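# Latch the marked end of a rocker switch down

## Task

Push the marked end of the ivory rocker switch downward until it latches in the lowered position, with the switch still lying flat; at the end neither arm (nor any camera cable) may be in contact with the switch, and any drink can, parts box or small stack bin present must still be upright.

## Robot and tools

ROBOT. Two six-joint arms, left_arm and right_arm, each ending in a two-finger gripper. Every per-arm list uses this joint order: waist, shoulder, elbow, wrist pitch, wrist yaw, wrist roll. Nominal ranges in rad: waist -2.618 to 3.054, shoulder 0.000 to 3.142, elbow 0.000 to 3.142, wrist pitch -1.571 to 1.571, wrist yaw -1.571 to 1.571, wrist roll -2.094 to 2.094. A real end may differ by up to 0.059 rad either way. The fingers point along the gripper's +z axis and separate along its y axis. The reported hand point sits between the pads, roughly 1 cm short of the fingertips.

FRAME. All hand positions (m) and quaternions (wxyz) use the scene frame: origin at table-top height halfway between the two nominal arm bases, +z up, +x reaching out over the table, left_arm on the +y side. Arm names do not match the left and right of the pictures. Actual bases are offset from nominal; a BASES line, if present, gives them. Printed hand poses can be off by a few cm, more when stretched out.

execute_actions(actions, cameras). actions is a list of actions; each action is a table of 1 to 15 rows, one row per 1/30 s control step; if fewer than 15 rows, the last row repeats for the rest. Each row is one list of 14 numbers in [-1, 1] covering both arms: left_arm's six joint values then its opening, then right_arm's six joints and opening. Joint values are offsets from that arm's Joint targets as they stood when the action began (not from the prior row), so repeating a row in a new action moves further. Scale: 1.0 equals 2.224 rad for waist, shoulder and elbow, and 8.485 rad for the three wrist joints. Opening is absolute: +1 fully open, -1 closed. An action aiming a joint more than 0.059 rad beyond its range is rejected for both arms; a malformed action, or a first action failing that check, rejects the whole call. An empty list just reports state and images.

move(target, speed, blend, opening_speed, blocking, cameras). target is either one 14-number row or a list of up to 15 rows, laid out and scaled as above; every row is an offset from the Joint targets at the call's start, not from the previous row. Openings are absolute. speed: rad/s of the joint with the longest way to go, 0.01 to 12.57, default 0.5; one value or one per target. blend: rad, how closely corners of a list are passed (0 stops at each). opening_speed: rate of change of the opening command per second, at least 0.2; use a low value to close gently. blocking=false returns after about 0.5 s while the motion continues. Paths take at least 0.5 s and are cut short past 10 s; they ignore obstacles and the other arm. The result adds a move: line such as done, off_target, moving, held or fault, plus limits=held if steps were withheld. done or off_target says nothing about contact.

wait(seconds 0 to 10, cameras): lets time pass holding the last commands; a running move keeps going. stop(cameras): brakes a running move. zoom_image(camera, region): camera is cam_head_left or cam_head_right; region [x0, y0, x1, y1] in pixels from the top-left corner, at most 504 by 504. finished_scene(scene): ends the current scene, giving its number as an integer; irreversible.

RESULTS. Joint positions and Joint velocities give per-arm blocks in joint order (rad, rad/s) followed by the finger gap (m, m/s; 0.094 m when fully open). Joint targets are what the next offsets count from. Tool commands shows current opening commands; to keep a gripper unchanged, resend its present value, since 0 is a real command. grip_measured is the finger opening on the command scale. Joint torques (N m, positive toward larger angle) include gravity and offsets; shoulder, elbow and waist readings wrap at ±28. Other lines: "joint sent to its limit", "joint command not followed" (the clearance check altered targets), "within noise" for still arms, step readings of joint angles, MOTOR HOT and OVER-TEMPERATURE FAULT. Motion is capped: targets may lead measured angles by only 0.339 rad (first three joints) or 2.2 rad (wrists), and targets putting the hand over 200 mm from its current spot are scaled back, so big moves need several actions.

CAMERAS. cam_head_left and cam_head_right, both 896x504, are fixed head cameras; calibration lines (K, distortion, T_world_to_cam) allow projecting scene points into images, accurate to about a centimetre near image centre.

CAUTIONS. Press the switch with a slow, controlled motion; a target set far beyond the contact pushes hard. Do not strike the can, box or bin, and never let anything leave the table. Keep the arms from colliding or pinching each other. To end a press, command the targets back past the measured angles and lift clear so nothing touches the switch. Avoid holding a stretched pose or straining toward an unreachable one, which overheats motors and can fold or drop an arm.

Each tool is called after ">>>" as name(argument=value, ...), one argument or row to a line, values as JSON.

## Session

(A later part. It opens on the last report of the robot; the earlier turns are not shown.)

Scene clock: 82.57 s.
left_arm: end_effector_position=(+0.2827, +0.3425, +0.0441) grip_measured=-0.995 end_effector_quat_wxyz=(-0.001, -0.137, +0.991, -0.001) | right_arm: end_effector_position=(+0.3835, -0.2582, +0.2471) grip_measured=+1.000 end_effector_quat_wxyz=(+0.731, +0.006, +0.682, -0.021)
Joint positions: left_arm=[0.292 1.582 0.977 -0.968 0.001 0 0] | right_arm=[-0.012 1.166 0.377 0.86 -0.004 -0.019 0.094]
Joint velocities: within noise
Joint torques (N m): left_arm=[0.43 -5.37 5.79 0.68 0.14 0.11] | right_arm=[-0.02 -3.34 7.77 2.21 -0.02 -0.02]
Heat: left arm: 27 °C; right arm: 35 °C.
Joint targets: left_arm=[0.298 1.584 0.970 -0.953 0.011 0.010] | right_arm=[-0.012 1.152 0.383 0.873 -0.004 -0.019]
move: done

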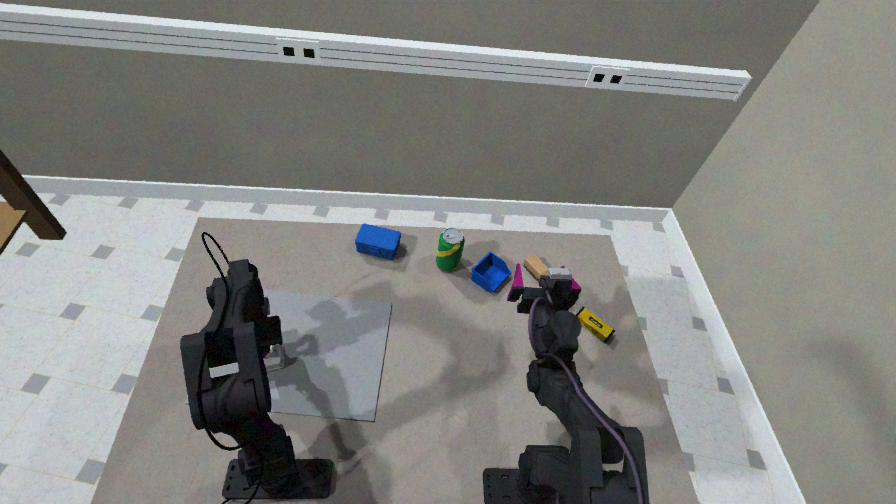

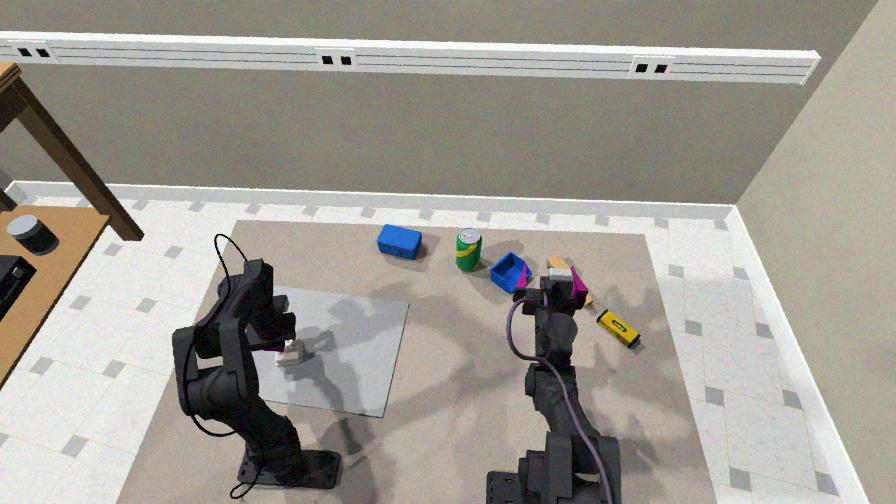

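>>> move(
  target=[
    [0.0,0.0166,0.0495,-0.0075,0,0,-1,0,0,0,0,0,0,1],
    [0.0,0.0166,0.0108,0.0002,0,0,-1,0,0,0,0,0,0,1],
  ],
  speed=0.15,
)

>>> zoom_image(
  camera="cam_head_right",
  region=[236, 310, 316, 374],
)

Scene clock: 90.37 s.
left_arm: end_effector_position=(+0.2888, +0.3442, +0.0441) grip_measured=-0.995 end_effector_quat_wxyz=(+0.000, -0.137, +0.991, +0.000) | right_arm: end_effector_position=(+0.3835, -0.2582, +0.2471) grip_measured=+1.000 end_effector_quat_wxyz=(+0.731, +0.006, +0.682, -0.021)
Joint positions: left_arm=[0.292 1.604 0.999 -0.967 0.001 0 0] | right_arm=[-0.012 1.166 0.377 0.86 -0.004 -0.019 0.094]
Joint velocities: within noise
Joint torques (N m): left_arm=[0.36 -4.27 5.93 0.68 0.12 0.06] | right_arm=[-0.01 -3.34 7.77 2.21 -0.01 -0.02]
Heat: left arm: 27 °C; right arm: 35 °C.
Joint targets: left_arm=[0.298 1.621 0.994 -0.951 0.011 0.010] | right_arm=[-0.012 1.152 0.383 0.873 -0.004 -0.019]
move: done

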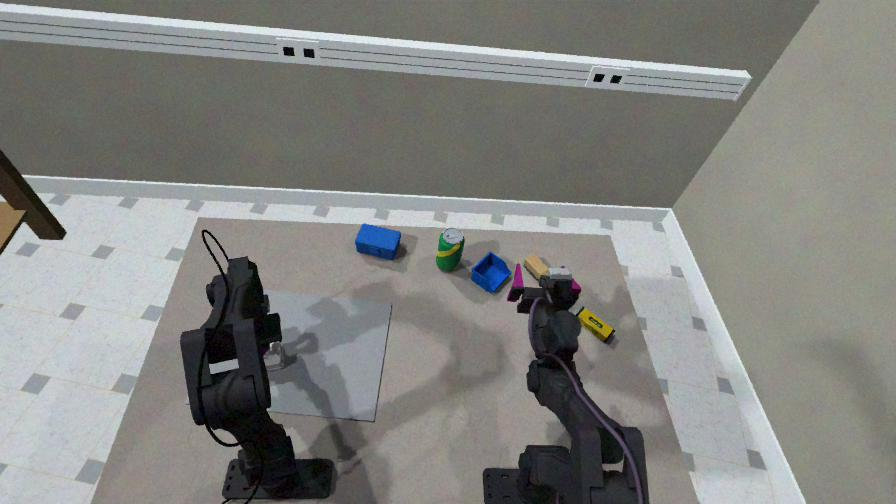

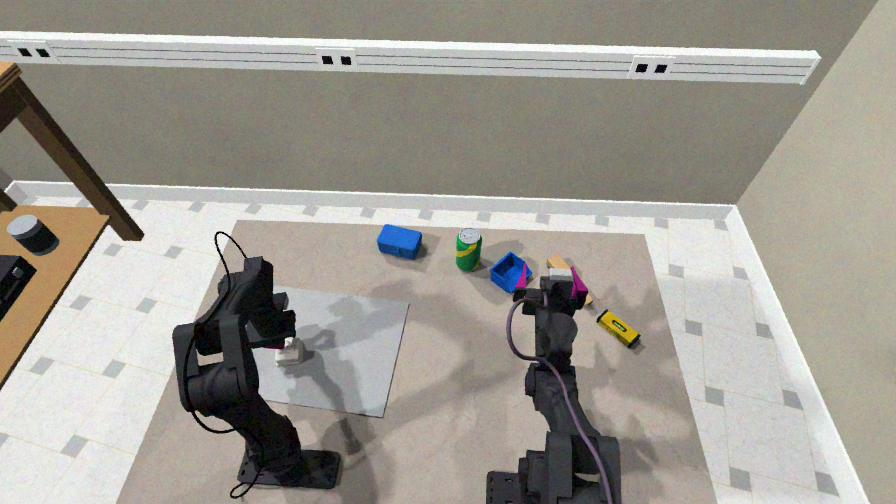

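Scaled by 6.300 from the camera's 896x504 image, which has a finer 1280x720 frame.

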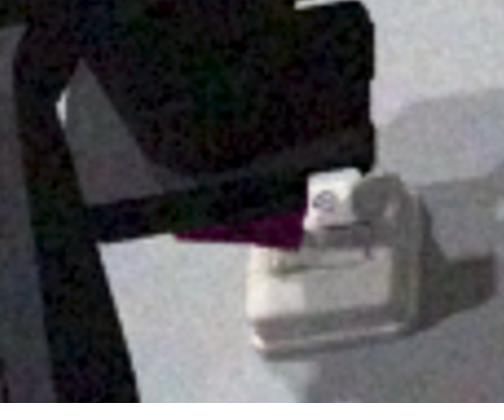

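>>> move(
  target=[0.0049,0.0039,-0.00742,0.00297,0,0,-1,0,0,0,0,0,0,1],
  speed=0.1,
)

>>> zoom_image(
  camera="cam_head_right",
  region=[236, 310, 316, 374],
)

Scene clock: 92.90 s.
left_arm: end_effector_position=(+0.2888, +0.3463, +0.0408) grip_measured=-0.995 end_effector_quat_wxyz=(+0.002, -0.142, +0.990, -0.002) | right_arm: end_effector_position=(+0.3835, -0.2582, +0.2471) grip_measured=+1.000 end_effector_quat_wxyz=(+0.731, +0.006, +0.682, -0.021)
Joint positions: left_arm=[0.301 1.608 0.989 -0.949 0.004 0 0] | right_arm=[-0.012 1.166 0.377 0.86 -0.004 -0.019 0.094]
Joint velocities: within noise
Joint torques (N m): left_arm=[0.54 -3.97 5.26 0.76 0.09 0.08] | right_arm=[-0.01 -3.36 7.77 2.21 -0.01 -0.02]
Heat: left arm: 27 °C; right arm: 36 °C.
Joint targets: left_arm=[0.308 1.630 0.977 -0.926 0.011 0.010] | right_arm=[-0.012 1.152 0.383 0.873 -0.004 -0.019]
move: done

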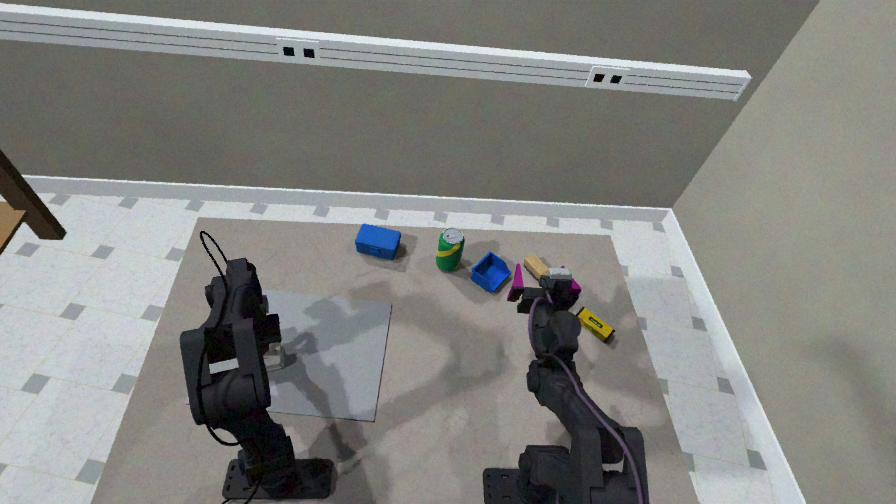

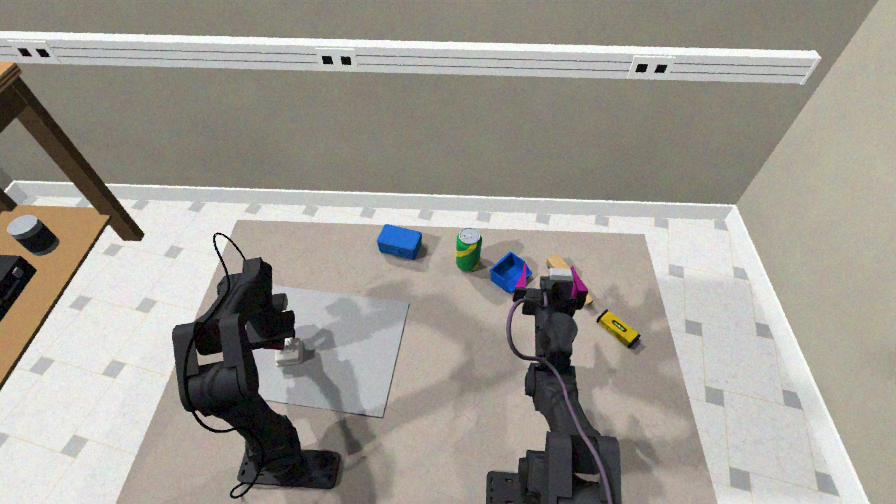

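Scaled by 6.300 from the camera's 896x504 image, which has a finer 1280x720 frame.

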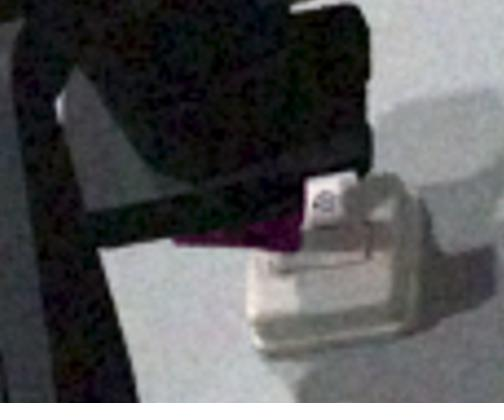

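>>> move(
  target=[0.0,0.0039,-0.00742,0.00297,0,0,-1,0,0,0,0,0,0,1],
  speed=0.1,
)

>>> zoom_image(
  camera="cam_head_right",
  region=[236, 310, 316, 374],
)

Scene clock: 94.53 s.
left_arm: end_effector_position=(+0.2890, +0.3463, +0.0369) grip_measured=-0.995 end_effector_quat_wxyz=(+0.002, -0.141, +0.990, -0.002) | right_arm: end_effector_position=(+0.3835, -0.2582, +0.2471) grip_measured=+1.000 end_effector_quat_wxyz=(+0.731, +0.006, +0.682, -0.021)
Joint positions: left_arm=[0.301 1.614 0.979 -0.932 0.004 0 0] | right_arm=[-0.012 1.166 0.377 0.86 -0.004 -0.019 0.094]
Joint velocities: within noise
Joint torques (N m): left_arm=[0.58 -3.79 4.66 0.88 0.11 0.09] | right_arm=[0.01 -3.34 7.77 2.21 -0.02 -0.02]
Heat: left arm: 27 °C; right arm: 36 °C.
Joint targets: left_arm=[0.308 1.638 0.961 -0.901 0.011 0.010] | right_arm=[-0.012 1.152 0.383 0.873 -0.004 -0.019]
move: done

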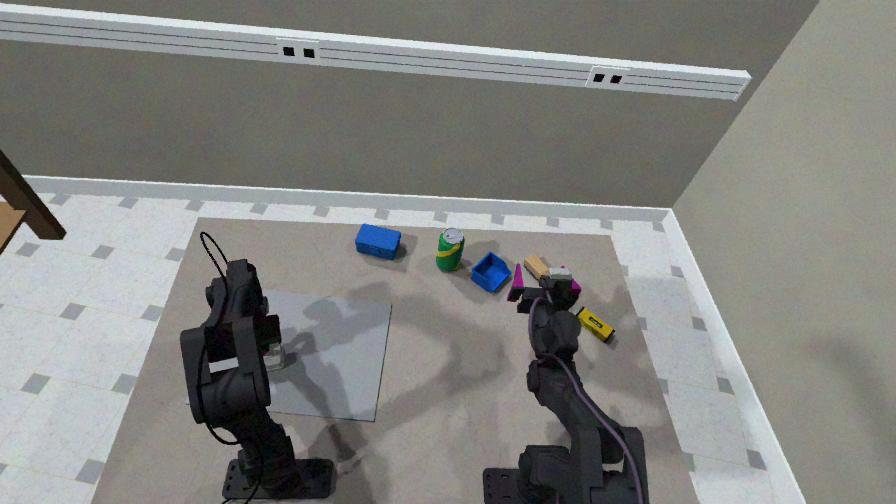

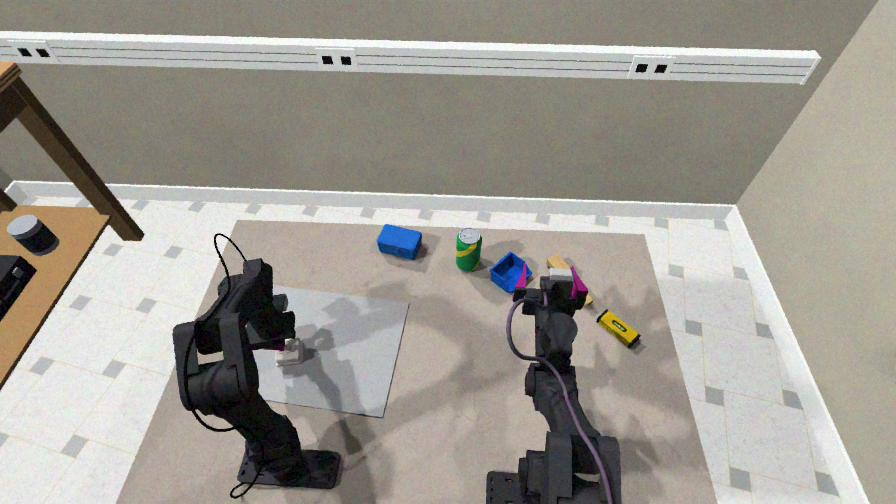

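Scaled by 6.300 from the camera's 896x504 image, which has a finer 1280x720 frame.

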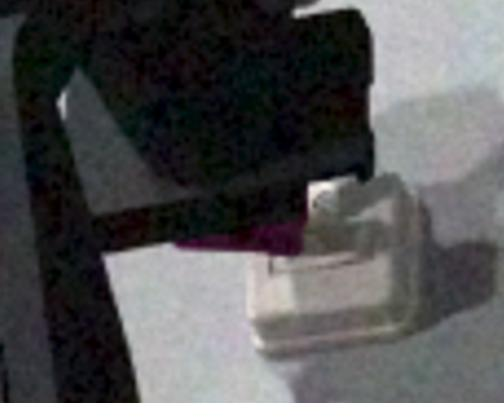

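>>> move(
  target=[0.0,0.0039,-0.00742,0.00297,0,0,-1,0,0,0,0,0,0,1],
  speed=0.1,
)

>>> zoom_image(
  camera="cam_head_right",
  region=[236, 310, 316, 374],
)

Scene clock: 96.40 s.
left_arm: end_effector_position=(+0.2890, +0.3463, +0.0362) grip_measured=-0.995 end_effector_quat_wxyz=(+0.002, -0.141, +0.990, -0.002) | right_arm: end_effector_position=(+0.3835, -0.2582, +0.2471) grip_measured=+1.000 end_effector_quat_wxyz=(+0.731, +0.006, +0.682, -0.021)
Joint positions: left_arm=[0.301 1.614 0.976 -0.929 0.004 0 0] | right_arm=[-0.012 1.166 0.377 0.86 -0.004 -0.019 0.094]
Joint velocities: within noise
Joint torques (N m): left_arm=[0.51 -3.08 3.41 1.08 0.1 0.08] | right_arm=[-0.02 -3.34 7.77 2.21 -0.01 -0.02]
Heat: left arm: 27 °C; right arm: 36 °C.
Joint targets: left_arm=[0.308 1.647 0.944 -0.875 0.011 0.010] | right_arm=[-0.012 1.152 0.383 0.873 -0.004 -0.019]
move: off_target (left_arm); left_arm: the wrist pitch is farthest, 0.053 rad from its target

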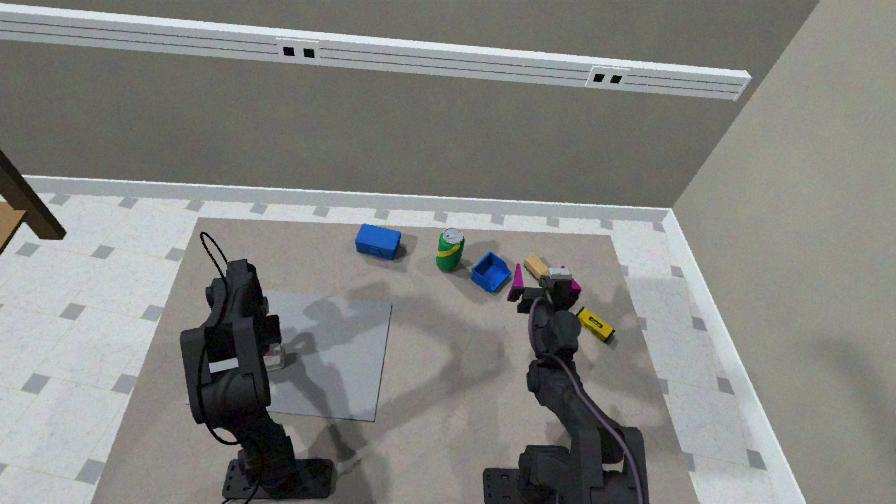

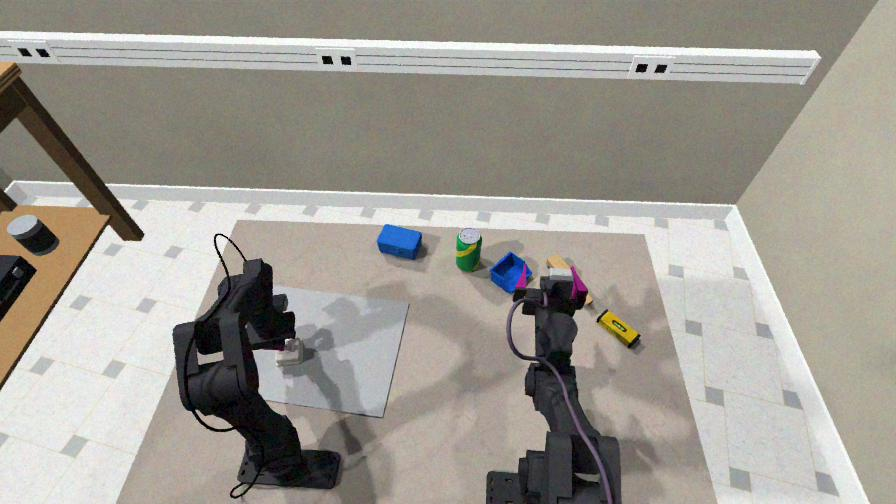

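Scaled by 6.300 from the camera's 896x504 image, which has a finer 1280x720 frame.

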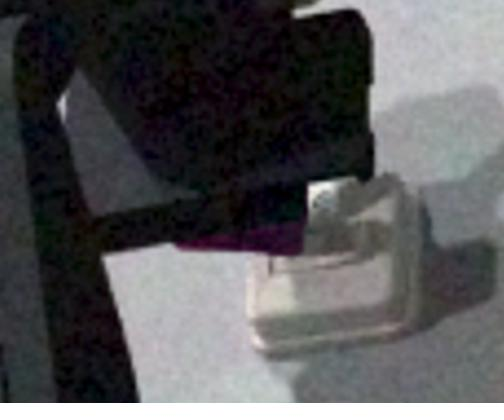

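>>> move(
  target=[0.0,-0.0240,0.0600,-0.0200,0,0,-1,0,0,0,0,0,0,1],
  speed=0.3,
)

>>> zoom_image(
  camera="cam_head_right",
  region=[236, 310, 316, 374],
)

>>> zoom_image(
  camera="cam_head_left",
  region=[226, 310, 306, 374],
)

Scene clock: 132.80 s.
left_arm: end_effector_position=(+0.2889, +0.3463, +0.0550) grip_measured=-0.995 end_effector_quat_wxyz=(-0.012, -0.141, +0.990, -0.004) | right_arm: end_effector_position=(+0.3835, -0.2582, +0.2471) grip_measured=+1.000 end_effector_quat_wxyz=(+0.731, +0.006, +0.682, -0.021)
Joint positions: left_arm=[0.301 1.614 1.055 -1.036 0.004 0 0] | right_arm=[-0.012 1.166 0.377 0.86 -0.004 -0.019 0.094]
Joint velocities: within noise
Joint torques (N m): left_arm=[0.5 -7.39 8.65 0.41 0.11 0.08] | right_arm=[0.01 -3.36 7.77 2.21 -0.02 -0.03]
Heat: left arm: 26 °C; right arm: 37 °C.
Joint targets: left_arm=[0.308 1.594 1.078 -1.045 0.011 0.010] | right_arm=[-0.012 1.152 0.383 0.873 -0.004 -0.019]
move: done

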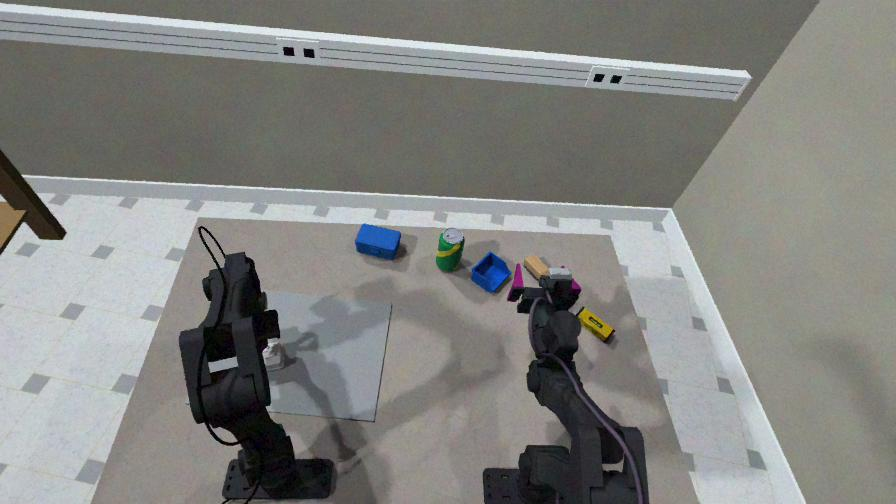

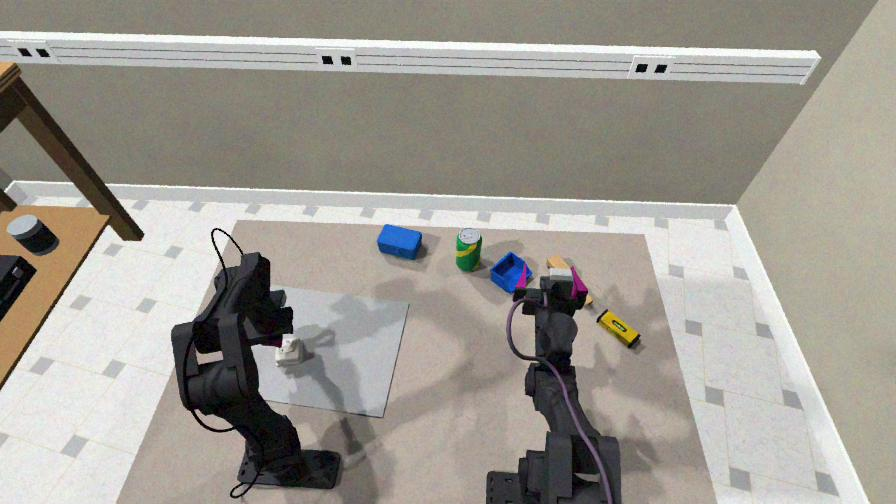

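Scaled by 6.300 from the camera's 896x504 image, which has a finer 1280x720 frame.

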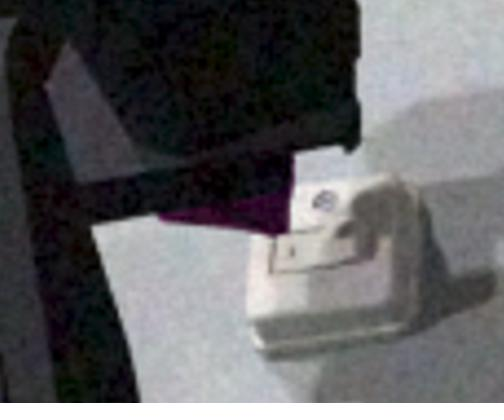

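Scaled by 6.300 from the camera's 896x504 image, which has a finer 1280x720 frame.

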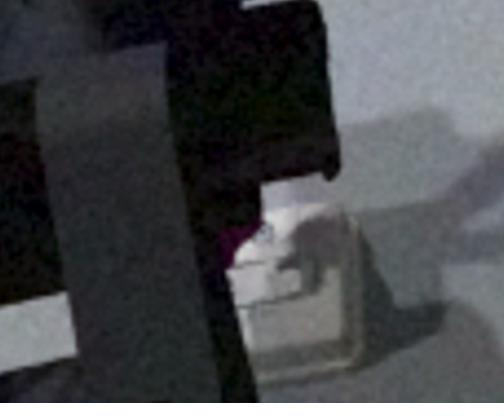

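>>> move(
  target=[
    [0.0,0.0,0.0500,-0.0130,0,0,-1,0,0,0,0,0,0,1],
    [-0.13174,0.14478,0.21808,-0.02037,-0.0013,-0.0012,1,0,0,0,0,0,0,1],
  ],
  speed=0.6,
)

>>> zoom_image(
  camera="cam_head_left",
  region=[220, 250, 360, 362],
)

>>> zoom_image(
  camera="cam_head_right",
  region=[230, 250, 370, 362],
)

Scene clock: 146.50 s.
left_arm: end_effector_position=(+0.3893, +0.2704, +0.0896) grip_measured=+0.999 end_effector_quat_wxyz=(+0.000, +0.003, +1.000, -0.002) | right_arm: end_effector_position=(+0.3835, -0.2582, +0.2471) grip_measured=+1.000 end_effector_quat_wxyz=(+0.731, +0.006, +0.682, -0.021)
Joint positions: left_arm=[0.013 1.897 1.534 -1.21 0.004 0 0.094] | right_arm=[-0.012 1.166 0.377 0.86 -0.004 -0.019 0.094]
Joint velocities: within noise
Joint torques (N m): left_arm=[0.2 -7.12 9.48 0.44 -0.04 -0.03] | right_arm=[-0.01 -3.37 7.79 2.21 -0.01 -0.02]
Heat: left arm: 27 °C; right arm: 37 °C.
Joint targets: left_arm=[0.015 1.916 1.563 -1.218 0.000 0.000] | right_arm=[-0.012 1.152 0.383 0.873 -0.004 -0.019]
move: done

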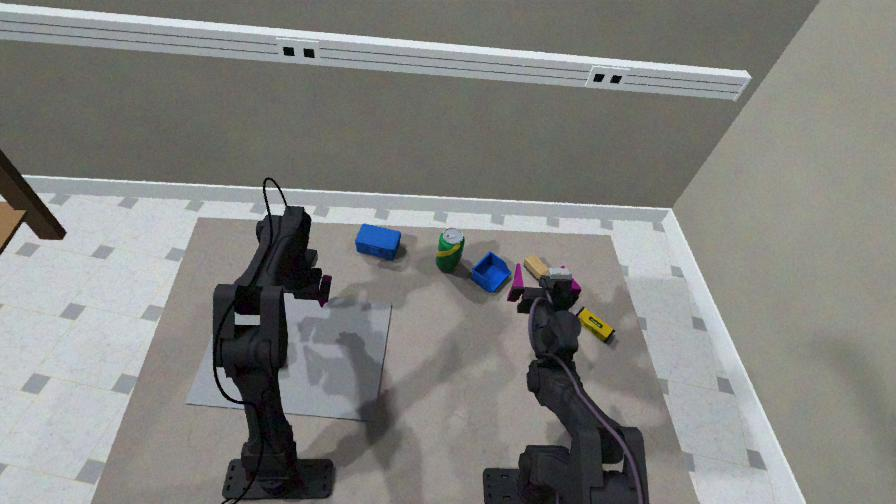

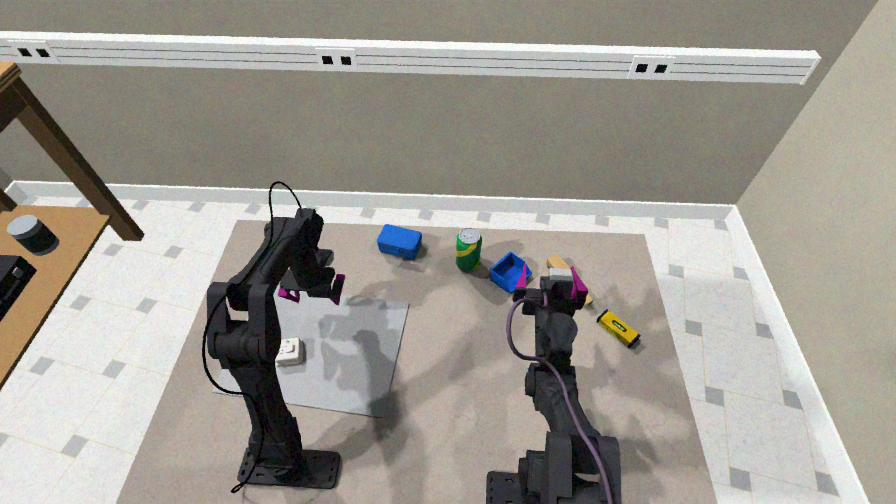

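Scaled by 3.600 from the camera's 896x504 image, which has a finer 1280x720 frame.

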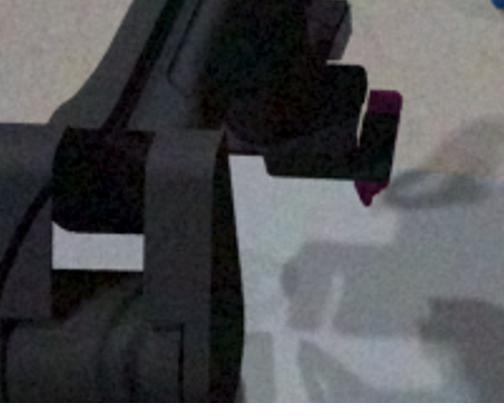

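Scaled by 3.600 from the camera's 896x504 image, which has a finer 1280x720 frame.

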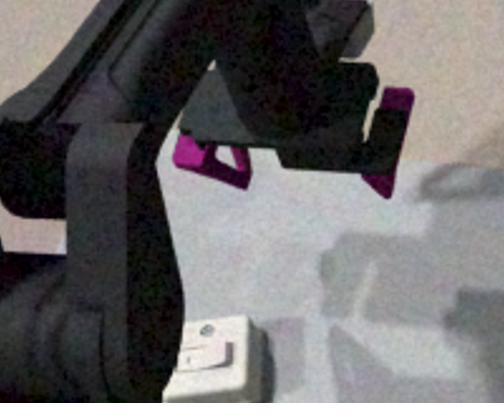

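>>> move(
  target=[0.20216,0.07234,0.10367,-0.00819,0,0,1,0,0,0,0,0,0,1],
  speed=0.6,
)

>>> zoom_image(
  camera="cam_head_left",
  region=[140, 230, 280, 342],
)

>>> zoom_image(
  camera="cam_head_right",
  region=[180, 230, 320, 342],
)

Scene clock: 152.53 s.
left_arm: end_effector_position=(+0.3900, +0.4457, +0.0923) grip_measured=+0.999 end_effector_quat_wxyz=(+0.003, -0.224, +0.974, +0.000) | right_arm: end_effector_position=(+0.3835, -0.2582, +0.2471) grip_measured=+1.000 end_effector_quat_wxyz=(+0.731, +0.006, +0.682, -0.021)
Joint positions: left_arm=[0.47 2.053 1.766 -1.279 0 0 0.094] | right_arm=[-0.012 1.166 0.377 0.86 -0.004 -0.019 0.094]
Joint velocities: within noise
Joint torques (N m): left_arm=[-0.42 -7.98 9.59 0.46 0.02 -0.02] | right_arm=[-0.01 -3.34 7.77 2.21 -0.02 -0.02]
Heat: left arm: 28 °C; right arm: 38 °C.
Joint targets: left_arm=[0.465 2.077 1.794 -1.288 0.000 0.000] | right_arm=[-0.012 1.152 0.383 0.873 -0.004 -0.019]
move: done

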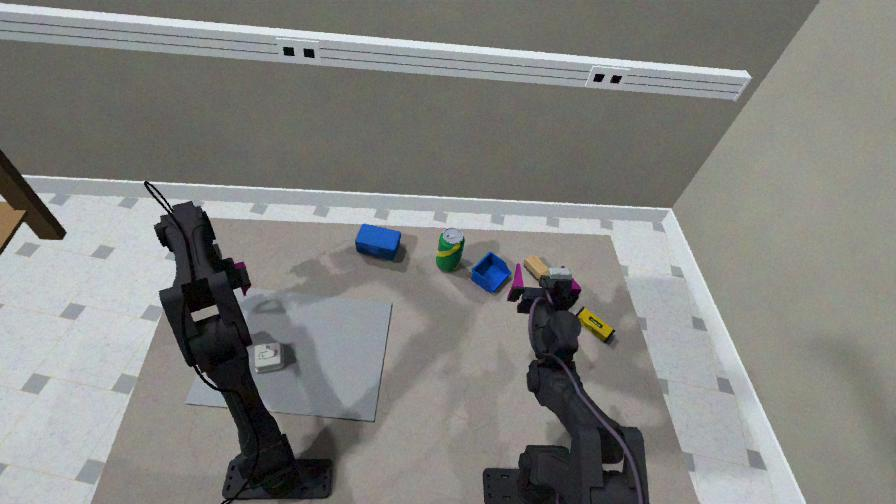

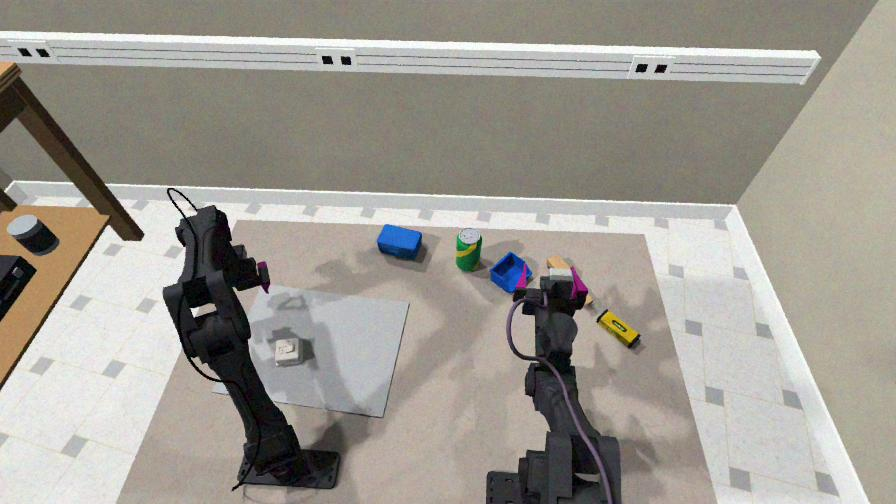

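Scaled by 3.600 from the camera's 896x504 image, which has a finer 1280x720 frame.

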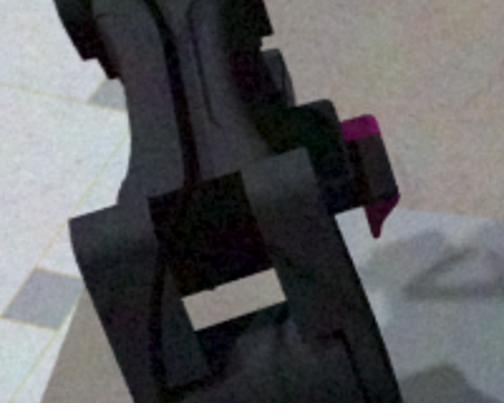

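Scaled by 3.600 from the camera's 896x504 image, which has a finer 1280x720 frame.

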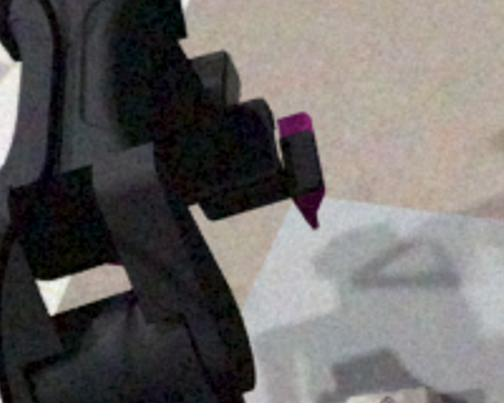

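>>> move(
  target=[-0.33741,0.10765,0.17342,-0.01722,0,0,1,0,0,0,0,0,0,1],
  speed=0.7,
)

>>> zoom_image(
  camera="cam_head_left",
  region=[290, 220, 430, 332],
)

>>> zoom_image(
  camera="cam_head_right",
  region=[300, 220, 440, 332],
)

Scene clock: 159.80 s.
left_arm: end_effector_position=(+0.4610, +0.1376, +0.0954) grip_measured=+0.999 end_effector_quat_wxyz=(+0.005, +0.153, +0.988, -0.002) | right_arm: end_effector_position=(+0.3835, -0.2582, +0.2471) grip_measured=+1.000 end_effector_quat_wxyz=(+0.731, +0.006, +0.682, -0.021)
Joint positions: left_arm=[-0.289 2.288 2.152 -1.424 0.002 0 0.094] | right_arm=[-0.012 1.166 0.377 0.86 -0.004 -0.019 0.094]
Joint velocities: within noise
Joint torques (N m): left_arm=[0.16 -9.5 9.44 0.44 -0.01 -0.02] | right_arm=[-0.01 -3.34 7.77 2.21 -0.01 -0.02]
Heat: left arm: 28 °C; right arm: 38 °C.
Joint targets: left_arm=[-0.286 2.316 2.179 -1.434 0.000 0.000] | right_arm=[-0.012 1.152 0.383 0.873 -0.004 -0.019]
move: done

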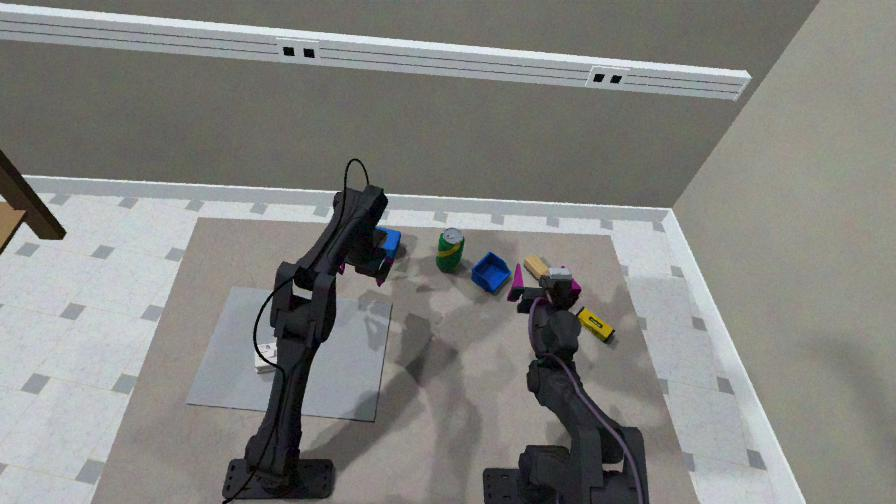

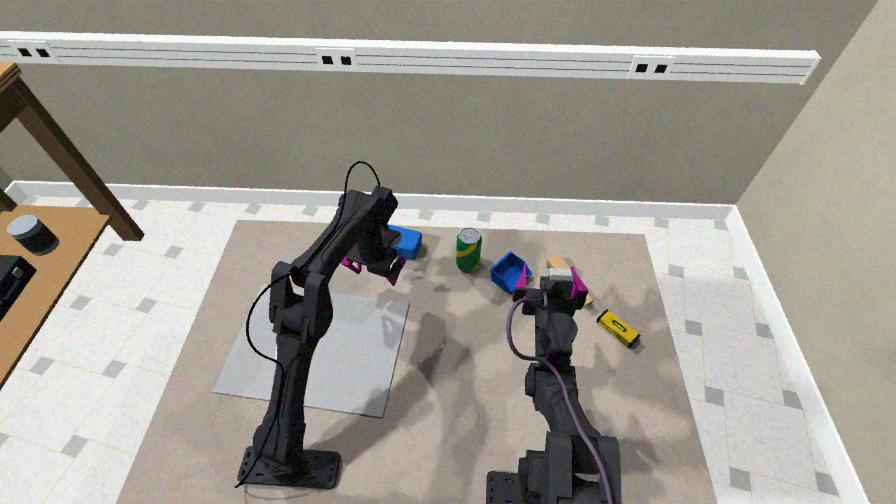

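Scaled by 3.600 from the camera's 896x504 image, which has a finer 1280x720 frame.

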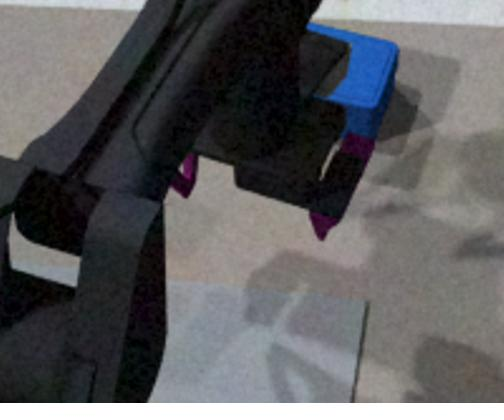

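Scaled by 3.600 from the camera's 896x504 image, which has a finer 1280x720 frame.

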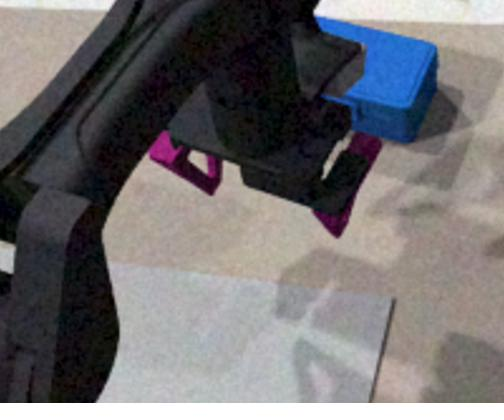

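>>> move(
  target=[0,0,0,0,0,0,1,0.0054,0.34353,0.53058,-0.24641,0.0005,0.00224,1],
  speed=0.8,
)

>>> zoom_image(
  camera="cam_head_left",
  region=[480, 230, 620, 342],
)

>>> zoom_image(
  camera="cam_head_right",
  region=[480, 230, 620, 342],
)

Scene clock: 172.57 s.
left_arm: end_effector_position=(+0.4606, +0.1377, +0.0954) grip_measured=+0.999 end_effector_quat_wxyz=(+0.004, +0.153, +0.988, -0.002) | right_arm: end_effector_position=(+0.3576, -0.2547, +0.0886) grip_measured=+1.000 end_effector_quat_wxyz=(-0.002, +0.014, +1.000, +0.002)
Joint positions: left_arm=[-0.289 2.288 2.152 -1.426 0.002 0 0.094] | right_arm=[-0.005 1.894 1.527 -1.207 -0.004 -0.006 0.094]
Joint velocities: within noise
Joint torques (N m): left_arm=[0.2 -9.39 9.35 0.47 0.01 -0.03] | right_arm=[0.47 -6.41 9.54 0.28 0.05 0.03]
Heat: left arm: 30 °C; right arm: 38 °C.
Joint targets: left_arm=[-0.286 2.316 2.179 -1.434 0.000 0.000] | right_arm=[0.000 1.916 1.563 -1.217 0.000 0.000]
move: off_target (right_arm); right_arm: the elbow is farthest, 0.036 rad from its target

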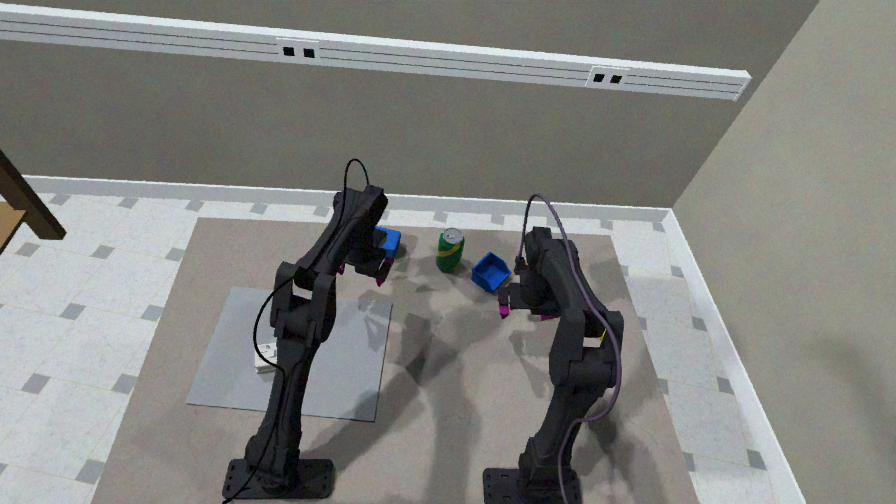

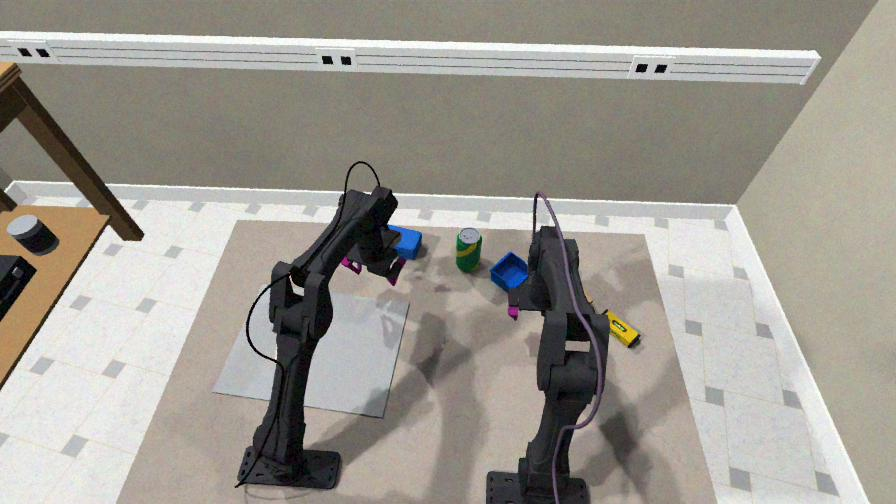

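Scaled by 3.600 from the camera's 896x504 image, which has a finer 1280x720 frame.

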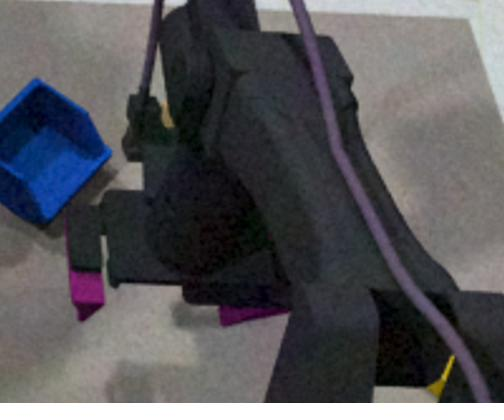

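Scaled by 3.600 from the camera's 896x504 image, which has a finer 1280x720 frame.

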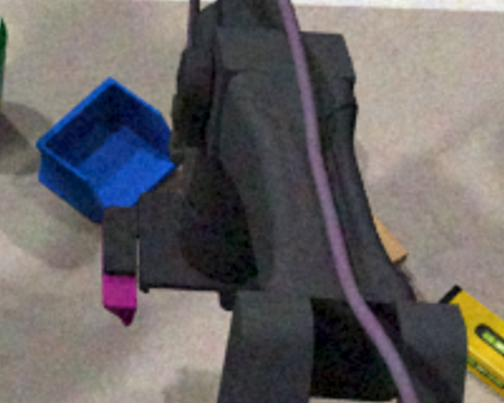

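>>> move(
  target=[0.27,0,0,0,0,0,1,0.15737,0.07234,0.10367,-0.00831,0,0,1],
  speed=0.7,
)

>>> zoom_image(
  camera="cam_head_left",
  region=[400, 230, 540, 342],
)

>>> zoom_image(
  camera="cam_head_right",
  region=[410, 230, 550, 342],
)

Scene clock: 178.57 s.
left_arm: end_effector_position=(+0.4607, +0.4053, +0.0954) grip_measured=+0.999 end_effector_quat_wxyz=(+0.004, -0.149, +0.989, +0.002) | right_arm: end_effector_position=(+0.3772, -0.1170, +0.0905) grip_measured=+1.000 end_effector_quat_wxyz=(-0.001, -0.164, +0.986, +0.001)
Joint positions: left_arm=[0.318 2.288 2.152 -1.426 -0.003 0 0.094] | right_arm=[0.354 2.052 1.758 -1.278 -0.003 -0.005 0.094]
Joint velocities: within noise
Joint torques (N m): left_arm=[-0.34 -9.33 9.43 0.43 0.04 0] | right_arm=[-0.43 -7.53 9.59 0.2 0.03 0.03]
Heat: left arm: 30 °C; right arm: 37 °C.
Joint targets: left_arm=[0.315 2.316 2.179 -1.434 0.000 0.000] | right_arm=[0.350 2.077 1.794 -1.288 0.000 0.000]
move: off_target (right_arm); right_arm: the elbow is farthest, 0.036 rad from its target

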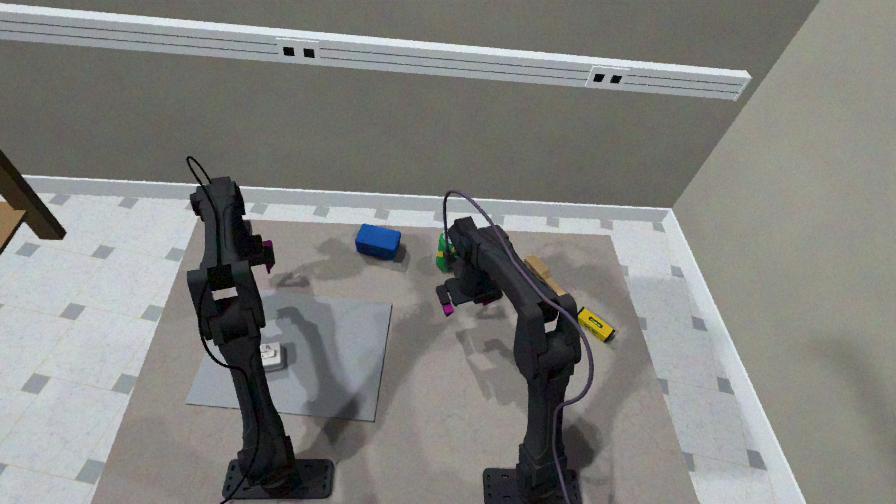

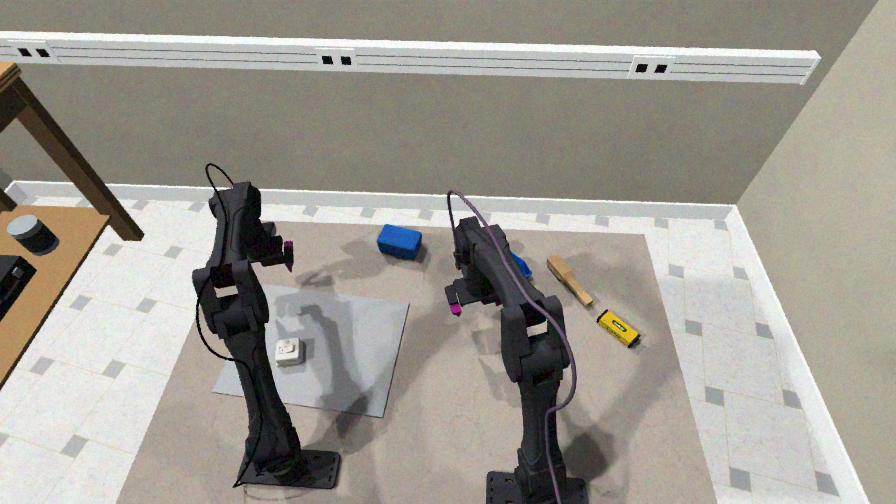

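Scaled by 3.600 from the camera's 896x504 image, which has a finer 1280x720 frame.

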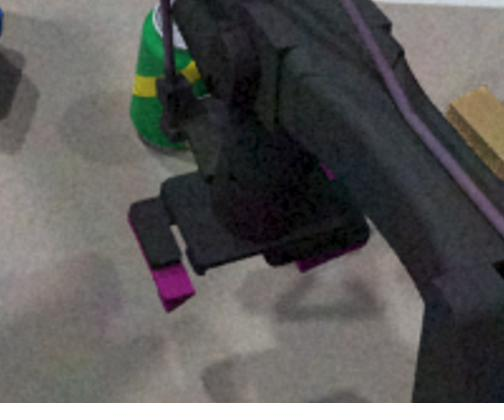

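Scaled by 3.600 from the camera's 896x504 image, which has a finer 1280x720 frame.

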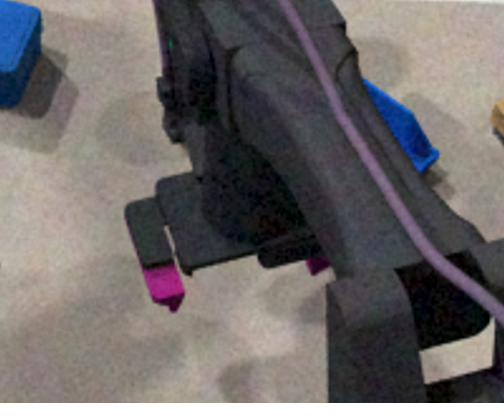

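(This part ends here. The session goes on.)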